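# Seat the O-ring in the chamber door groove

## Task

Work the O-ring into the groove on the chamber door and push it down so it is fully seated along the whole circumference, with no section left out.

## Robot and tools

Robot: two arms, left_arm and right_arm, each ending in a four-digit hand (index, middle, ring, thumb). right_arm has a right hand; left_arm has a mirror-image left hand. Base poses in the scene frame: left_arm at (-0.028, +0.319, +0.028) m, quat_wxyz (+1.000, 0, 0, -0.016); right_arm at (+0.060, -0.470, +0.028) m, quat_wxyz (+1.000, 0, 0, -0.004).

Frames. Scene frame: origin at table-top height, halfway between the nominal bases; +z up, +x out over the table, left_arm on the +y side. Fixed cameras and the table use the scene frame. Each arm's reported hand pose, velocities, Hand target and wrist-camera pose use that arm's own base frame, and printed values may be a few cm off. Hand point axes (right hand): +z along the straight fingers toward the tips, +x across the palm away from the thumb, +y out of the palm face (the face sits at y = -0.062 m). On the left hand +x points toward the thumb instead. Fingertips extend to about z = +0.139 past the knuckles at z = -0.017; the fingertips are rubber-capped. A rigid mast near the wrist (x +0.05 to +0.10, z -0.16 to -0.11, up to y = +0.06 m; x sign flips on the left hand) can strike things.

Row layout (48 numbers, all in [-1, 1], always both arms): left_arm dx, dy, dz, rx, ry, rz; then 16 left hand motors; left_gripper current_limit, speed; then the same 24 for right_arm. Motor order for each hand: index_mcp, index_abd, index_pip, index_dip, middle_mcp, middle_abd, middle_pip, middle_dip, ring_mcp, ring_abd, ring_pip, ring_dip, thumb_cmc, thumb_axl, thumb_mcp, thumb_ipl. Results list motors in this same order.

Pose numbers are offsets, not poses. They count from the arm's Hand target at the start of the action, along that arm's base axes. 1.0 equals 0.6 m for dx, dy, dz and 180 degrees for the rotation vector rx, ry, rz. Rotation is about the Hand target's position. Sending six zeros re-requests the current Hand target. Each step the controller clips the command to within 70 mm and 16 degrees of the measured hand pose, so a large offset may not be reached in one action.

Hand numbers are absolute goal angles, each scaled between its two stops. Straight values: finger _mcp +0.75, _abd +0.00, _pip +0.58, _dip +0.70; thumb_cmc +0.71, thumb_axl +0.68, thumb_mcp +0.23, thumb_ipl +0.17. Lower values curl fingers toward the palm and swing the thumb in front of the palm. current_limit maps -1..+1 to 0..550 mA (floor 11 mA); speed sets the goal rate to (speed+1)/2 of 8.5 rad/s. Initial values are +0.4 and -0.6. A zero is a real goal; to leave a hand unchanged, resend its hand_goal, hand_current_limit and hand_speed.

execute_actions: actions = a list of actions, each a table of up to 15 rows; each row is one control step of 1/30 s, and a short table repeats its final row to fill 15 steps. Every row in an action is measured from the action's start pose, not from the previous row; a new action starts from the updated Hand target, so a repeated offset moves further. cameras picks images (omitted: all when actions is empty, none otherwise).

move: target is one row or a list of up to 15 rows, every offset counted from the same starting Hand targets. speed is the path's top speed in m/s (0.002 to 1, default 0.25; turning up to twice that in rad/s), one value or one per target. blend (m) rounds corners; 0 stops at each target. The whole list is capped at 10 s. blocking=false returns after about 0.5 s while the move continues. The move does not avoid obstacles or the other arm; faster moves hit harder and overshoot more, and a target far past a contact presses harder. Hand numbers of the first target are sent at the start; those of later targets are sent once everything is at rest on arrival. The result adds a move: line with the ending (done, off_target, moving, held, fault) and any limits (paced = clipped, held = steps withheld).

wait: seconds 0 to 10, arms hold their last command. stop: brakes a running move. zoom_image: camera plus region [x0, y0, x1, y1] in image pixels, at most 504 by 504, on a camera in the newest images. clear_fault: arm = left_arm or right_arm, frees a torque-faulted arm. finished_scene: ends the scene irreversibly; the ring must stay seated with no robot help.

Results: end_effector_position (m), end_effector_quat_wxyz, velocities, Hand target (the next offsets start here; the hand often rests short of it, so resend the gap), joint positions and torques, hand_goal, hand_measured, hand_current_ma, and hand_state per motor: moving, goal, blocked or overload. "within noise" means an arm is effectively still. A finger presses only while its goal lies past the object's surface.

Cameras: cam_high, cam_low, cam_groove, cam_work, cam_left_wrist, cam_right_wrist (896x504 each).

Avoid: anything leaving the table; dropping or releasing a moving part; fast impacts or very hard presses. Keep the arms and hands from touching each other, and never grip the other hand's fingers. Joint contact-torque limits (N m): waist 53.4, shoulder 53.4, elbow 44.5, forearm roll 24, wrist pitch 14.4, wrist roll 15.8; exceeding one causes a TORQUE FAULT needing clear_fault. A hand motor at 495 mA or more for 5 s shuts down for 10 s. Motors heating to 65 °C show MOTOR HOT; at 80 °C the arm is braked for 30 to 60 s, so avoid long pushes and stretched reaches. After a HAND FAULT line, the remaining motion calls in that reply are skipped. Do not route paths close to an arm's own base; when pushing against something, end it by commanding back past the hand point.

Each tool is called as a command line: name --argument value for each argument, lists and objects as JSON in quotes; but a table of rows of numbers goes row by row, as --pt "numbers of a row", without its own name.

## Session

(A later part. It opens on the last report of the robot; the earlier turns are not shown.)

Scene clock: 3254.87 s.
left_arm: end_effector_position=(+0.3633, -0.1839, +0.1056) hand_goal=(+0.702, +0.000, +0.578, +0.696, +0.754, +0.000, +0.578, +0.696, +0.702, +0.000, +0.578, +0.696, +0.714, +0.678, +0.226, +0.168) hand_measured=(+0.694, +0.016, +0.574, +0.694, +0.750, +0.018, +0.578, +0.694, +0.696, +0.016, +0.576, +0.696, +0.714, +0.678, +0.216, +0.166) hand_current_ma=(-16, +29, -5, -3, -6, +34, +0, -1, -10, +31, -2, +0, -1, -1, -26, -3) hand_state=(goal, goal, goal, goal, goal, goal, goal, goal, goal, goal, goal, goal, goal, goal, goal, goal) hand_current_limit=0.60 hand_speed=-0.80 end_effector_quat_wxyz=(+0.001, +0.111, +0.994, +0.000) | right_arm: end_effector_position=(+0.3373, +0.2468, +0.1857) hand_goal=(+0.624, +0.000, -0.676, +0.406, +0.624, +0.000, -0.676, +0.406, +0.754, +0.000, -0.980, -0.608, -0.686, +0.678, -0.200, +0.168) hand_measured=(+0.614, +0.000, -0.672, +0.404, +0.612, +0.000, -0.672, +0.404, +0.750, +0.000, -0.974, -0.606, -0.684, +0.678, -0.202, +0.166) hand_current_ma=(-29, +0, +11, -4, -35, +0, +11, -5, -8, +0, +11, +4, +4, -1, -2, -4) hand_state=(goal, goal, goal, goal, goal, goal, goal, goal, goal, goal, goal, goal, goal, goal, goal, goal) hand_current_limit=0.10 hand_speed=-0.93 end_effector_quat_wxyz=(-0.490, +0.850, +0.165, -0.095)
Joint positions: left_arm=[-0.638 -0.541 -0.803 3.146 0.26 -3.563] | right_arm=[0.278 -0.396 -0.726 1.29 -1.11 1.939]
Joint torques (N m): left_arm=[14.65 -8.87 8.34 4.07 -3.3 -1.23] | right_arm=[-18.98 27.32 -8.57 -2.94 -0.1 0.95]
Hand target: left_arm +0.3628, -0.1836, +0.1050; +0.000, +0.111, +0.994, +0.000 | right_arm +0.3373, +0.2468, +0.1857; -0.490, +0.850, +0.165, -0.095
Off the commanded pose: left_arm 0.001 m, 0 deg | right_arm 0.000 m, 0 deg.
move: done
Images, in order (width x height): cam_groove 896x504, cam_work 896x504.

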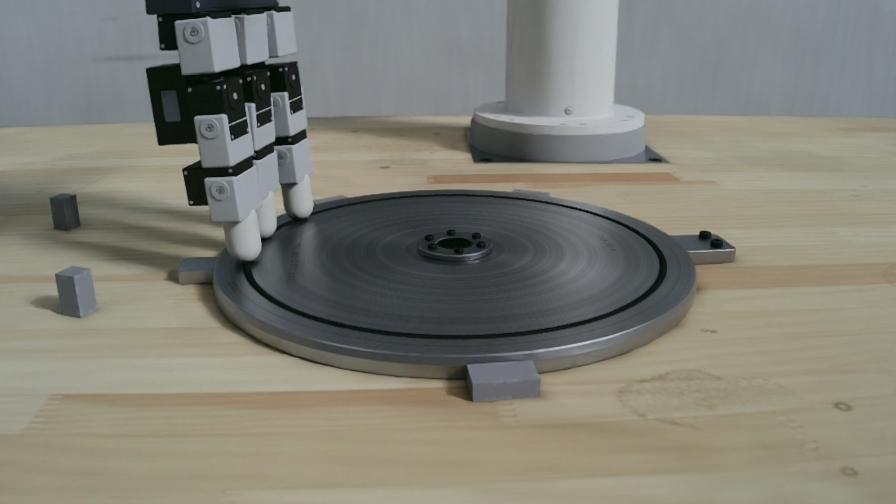

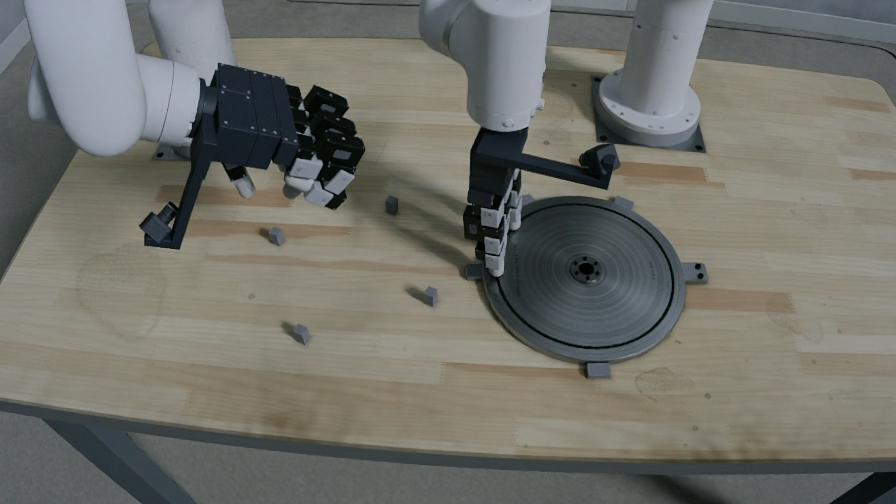

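move --pt "0 0 0.0233 0 0 0 0.701 0 0.577 0.696 0.753 0 0.577 0.696 0.701 0 0.577 0.696 0.714 0.678 0.226 0.168 0.6 -0.8 0 0 0 0 0 0 0.623 0 -0.676 0.406 0.623 0 -0.676 0.406 0.753 0 -0.98 -0.609 -0.686 0.678 -0.2 0.168 0.1 -0.93" --pt "0.0070 -0.0047 0.0233 0 0 0.0278 0.701 0 0.577 0.696 0.753 0 0.577 0.696 0.701 0 0.577 0.696 0.714 0.678 0.226 0.168 0.6 -0.8 0 0 0 0 0 0 0.623 0 -0.676 0.406 0.623 0 -0.676 0.406 0.753 0 -0.98 -0.609 -0.686 0.678 -0.2 0.168 0.1 -0.93" --pt "0.0070 -0.0047 0 0 0 0.0278 0.701 0 0.577 0.696 0.753 0 0.577 0.696 0.701 0 0.577 0.696 0.714 0.678 0.226 0.168 0.6 -0.8 0 0 0 0 0 0 0.623 0 -0.676 0.406 0.623 0 -0.676 0.406 0.753 0 -0.98 -0.609 -0.686 0.678 -0.2 0.168 0.1 -0.93" --pt "0.0070 -0.0047 0.0233 0 0 0.0278 0.701 0 0.577 0.696 0.753 0 0.577 0.696 0.701 0 0.577 0.696 0.714 0.678 0.226 0.168 0.6 -0.8 0 0 0 0 0 0 0.623 0 -0.676 0.406 0.623 0 -0.676 0.406 0.753 0 -0.98 -0.609 -0.686 0.678 -0.2 0.168 0.1 -0.93" --pt "0.0143 -0.0085 0.0233 0 0 0.0556 0.701 0 0.577 0.696 0.753 0 0.577 0.696 0.701 0 0.577 0.696 0.714 0.678 0.226 0.168 0.6 -0.8 0 0 0 0 0 0 0.623 0 -0.676 0.406 0.623 0 -0.676 0.406 0.753 0 -0.98 -0.609 -0.686 0.678 -0.2 0.168 0.1 -0.93" --pt "0.0143 -0.0085 0 0 0 0.0556 0.701 0 0.577 0.696 0.753 0 0.577 0.696 0.701 0 0.577 0.696 0.714 0.678 0.226 0.168 0.6 -0.8 0 0 0 0 0 0 0.623 0 -0.676 0.406 0.623 0 -0.676 0.406 0.753 0 -0.98 -0.609 -0.686 0.678 -0.2 0.168 0.1 -0.93" --pt "0.0143 -0.0085 0.0233 0 0 0.0556 0.701 0 0.577 0.696 0.753 0 0.577 0.696 0.701 0 0.577 0.696 0.714 0.678 0.226 0.168 0.6 -0.8 0 0 0 0 0 0 0.623 0 -0.676 0.406 0.623 0 -0.676 0.406 0.753 0 -0.98 -0.609 -0.686 0.678 -0.2 0.168 0.1 -0.93" --pt "0.0143 -0.0085 0.25 0 0 0.0556 0.701 0 0.577 0.696 0.753 0 0.577 0.696 0.701 0 0.577 0.696 0.714 0.678 0.226 0.168 0.6 -0.8 0 0 0 0 0 0 0.623 0 -0.676 0.406 0.623 0 -0.676 0.406 0.753 0 -0.98 -0.609 -0.686 0.678 -0.2 0.168 0.1 -0.93" --speed '[0.1,0.1,0.05,0.1,0.1,0.05,0.1,0.2]' --cameras '["cam_groove","cam_work","cam_low"]'

zoom_image --camera "cam_work" --region '[470, 190, 700, 370]'

zoom_image --camera "cam_groove" --region '[205, 180, 455, 350]'

zoom_image --camera "cam_groove" --region '[450, 180, 700, 350]'

Scene clock: 3294.33 s.
left_arm: end_effector_position=(+0.3714, -0.1886, +0.2550) hand_goal=(+0.702, +0.000, +0.578, +0.696, +0.754, +0.000, +0.578, +0.696, +0.702, +0.000, +0.578, +0.696, +0.714, +0.678, +0.226, +0.168) hand_measured=(+0.698, +0.004, +0.574, +0.694, +0.750, +0.002, +0.576, +0.694, +0.700, +0.004, +0.574, +0.696, +0.714, +0.678, +0.216, +0.166) hand_current_ma=(-6, +4, -5, -3, -7, +4, -2, -3, -5, +4, -5, -1, -1, -1, -26, -3) hand_state=(goal, goal, goal, goal, goal, goal, goal, goal, goal, goal, goal, goal, goal, goal, goal, goal) hand_current_limit=0.60 hand_speed=-0.80 end_effector_quat_wxyz=(+0.000, +0.023, +1.000, +0.001) | right_arm: end_effector_position=(+0.3373, +0.2468, +0.1857) hand_goal=(+0.624, +0.000, -0.676, +0.406, +0.624, +0.000, -0.676, +0.406, +0.754, +0.000, -0.980, -0.608, -0.686, +0.678, -0.200, +0.168) hand_measured=(+0.614, +0.000, -0.672, +0.404, +0.612, +0.000, -0.672, +0.404, +0.750, +0.000, -0.974, -0.606, -0.684, +0.678, -0.202, +0.166) hand_current_ma=(-29, +0, +11, -4, -35, +0, +11, -5, -8, +0, +11, +4, +4, -1, -2, -4) hand_state=(goal, goal, goal, goal, goal, goal, goal, goal, goal, goal, goal, goal, goal, goal, goal, goal) hand_current_limit=0.10 hand_speed=-0.93 end_effector_quat_wxyz=(-0.490, +0.850, +0.165, -0.095)
Joint positions: left_arm=[-0.614 -0.286 -0.896 3.144 0.61 -3.71] | right_arm=[0.278 -0.396 -0.726 1.29 -1.11 1.939]
Joint torques (N m): left_arm=[13.07 39.46 -27.02 -4.08 3.2 1.16] | right_arm=[-17.16 27.66 -8.99 -2.9 -0.13 0.88]
Hand target: left_arm +0.3714, -0.1887, +0.2550; +0.000, +0.023, +1.000, +0.000 | right_arm +0.3373, +0.2468, +0.1857; -0.490, +0.850, +0.165, -0.095
Off the commanded pose: left_arm 0.000 m, 0 deg | right_arm 0.000 m, 0 deg.
move: done
Images, in order (width x height): cam_low 896x504, cam_groove 896x504, cam_work 896x504.

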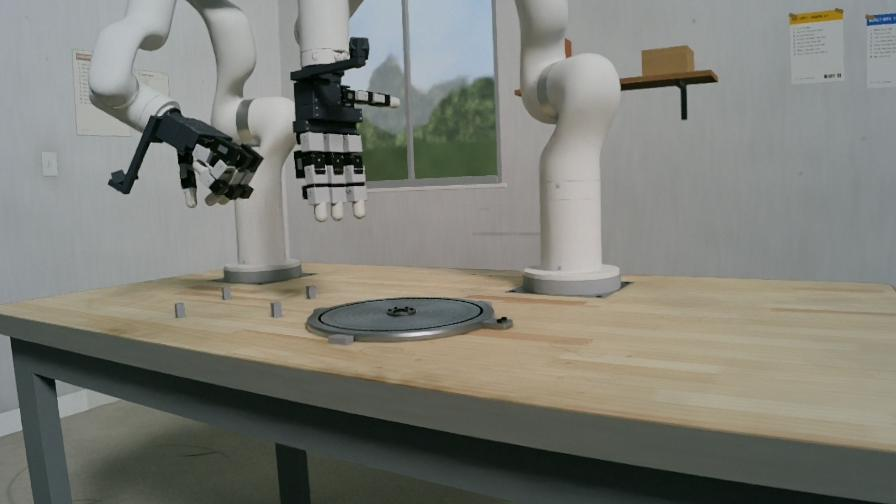

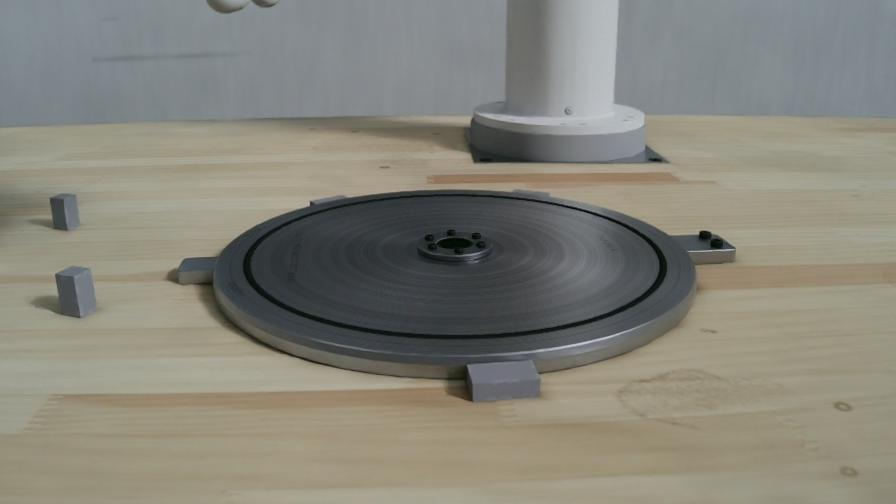

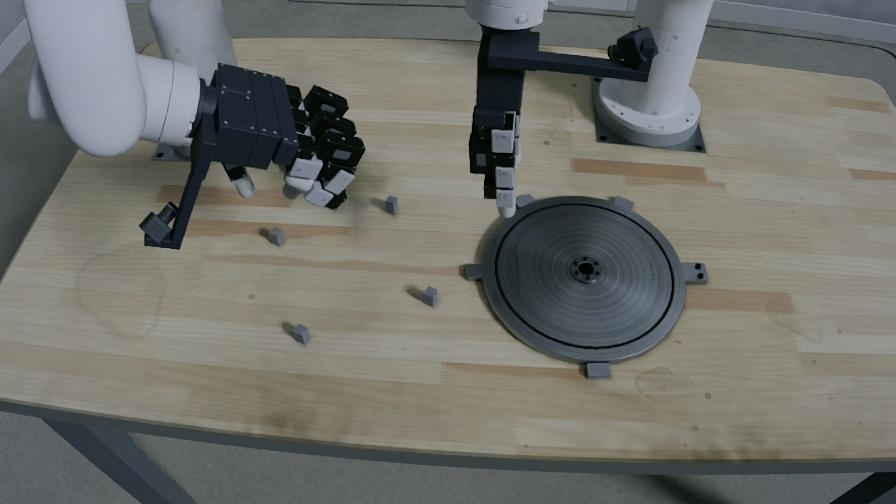

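Scaled by 2.191 from the camera's 896x504 image, which has a finer 1280x720 frame.

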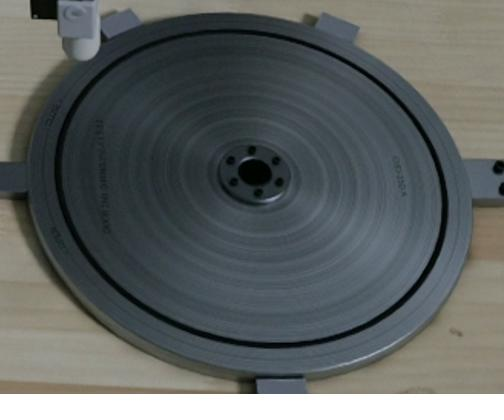

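Scaled by 2.016 from the camera's 896x504 image, which has a finer 1280x720 frame.

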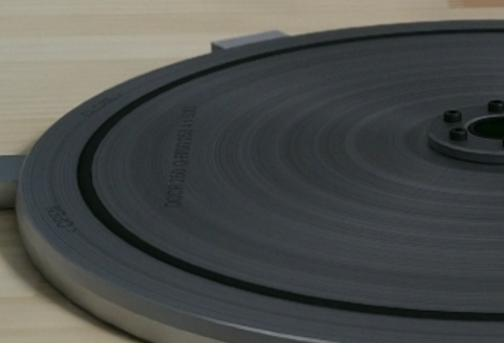

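Scaled by 2.016 from the camera's 896x504 image, which has a finer 1280x720 frame.

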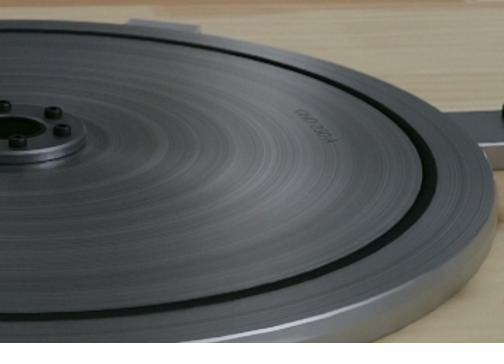

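zoom_image --camera "cam_groove" --region '[220, 190, 340, 310]'

zoom_image --camera "cam_groove" --region '[580, 190, 700, 320]'

zoom_image --camera "cam_low" --region '[300, 285, 520, 350]'

zoom_image --camera "cam_groove" --region '[320, 290, 620, 380]'

zoom_image --camera "cam_groove" --region '[320, 180, 620, 250]'

Scaled by 4.200 from the camera's 896x504 image, which has a finer 1280x720 frame.

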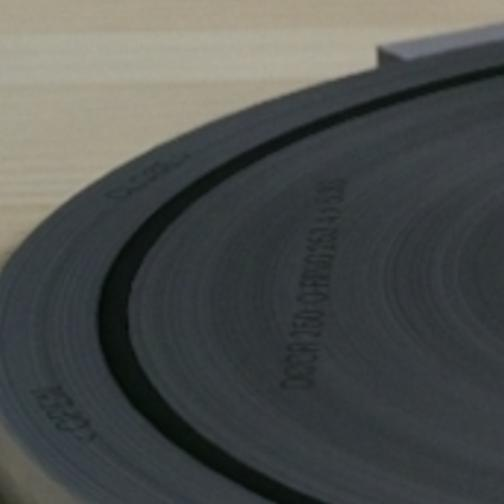

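Scaled by 3.877 from the camera's 896x504 image, which has a finer 1280x720 frame.

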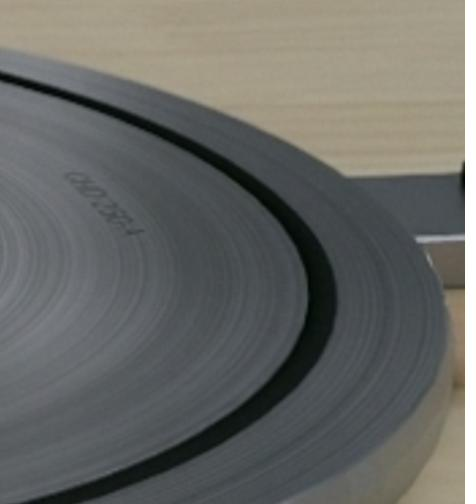

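Scaled by 2.291 from the camera's 896x504 image, which has a finer 1280x720 frame.

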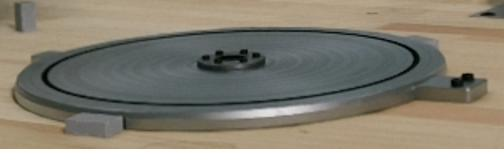

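Scaled by 1.680 from the camera's 896x504 image, which has a finer 1280x720 frame.

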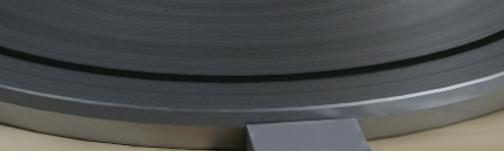

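Scaled by 1.680 from the camera's 896x504 image, which has a finer 1280x720 frame.

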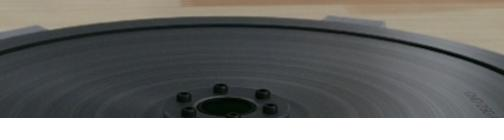

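zoom_image --camera "cam_groove" --region '[250, 280, 350, 340]'

zoom_image --camera "cam_groove" --region '[340, 310, 440, 350]'

zoom_image --camera "cam_groove" --region '[430, 305, 530, 350]'

zoom_image --camera "cam_groove" --region '[520, 280, 620, 340]'

Scaled by 5.040 from the camera's 896x504 image, which has a finer 1280x720 frame.

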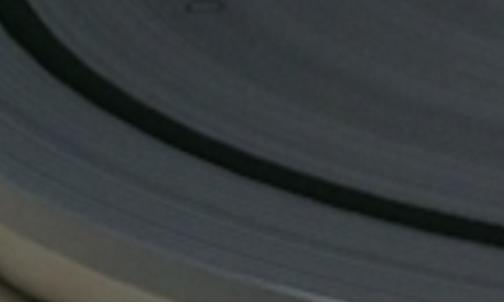

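Scaled by 5.040 from the camera's 896x504 image, which has a finer 1280x720 frame.

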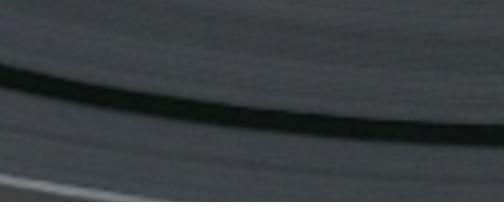

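Scaled by 5.040 from the camera's 896x504 image, which has a finer 1280x720 frame.

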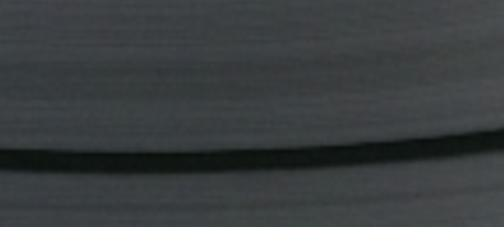

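Scaled by 5.040 from the camera's 896x504 image, which has a finer 1280x720 frame.

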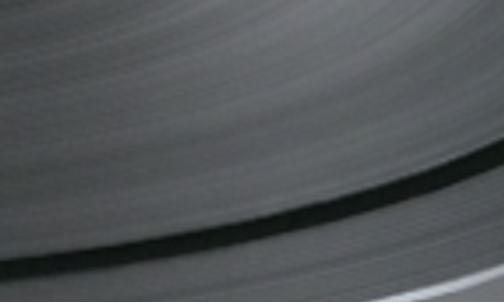

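finished_scene --scene 1

The scene is finished: the task was done.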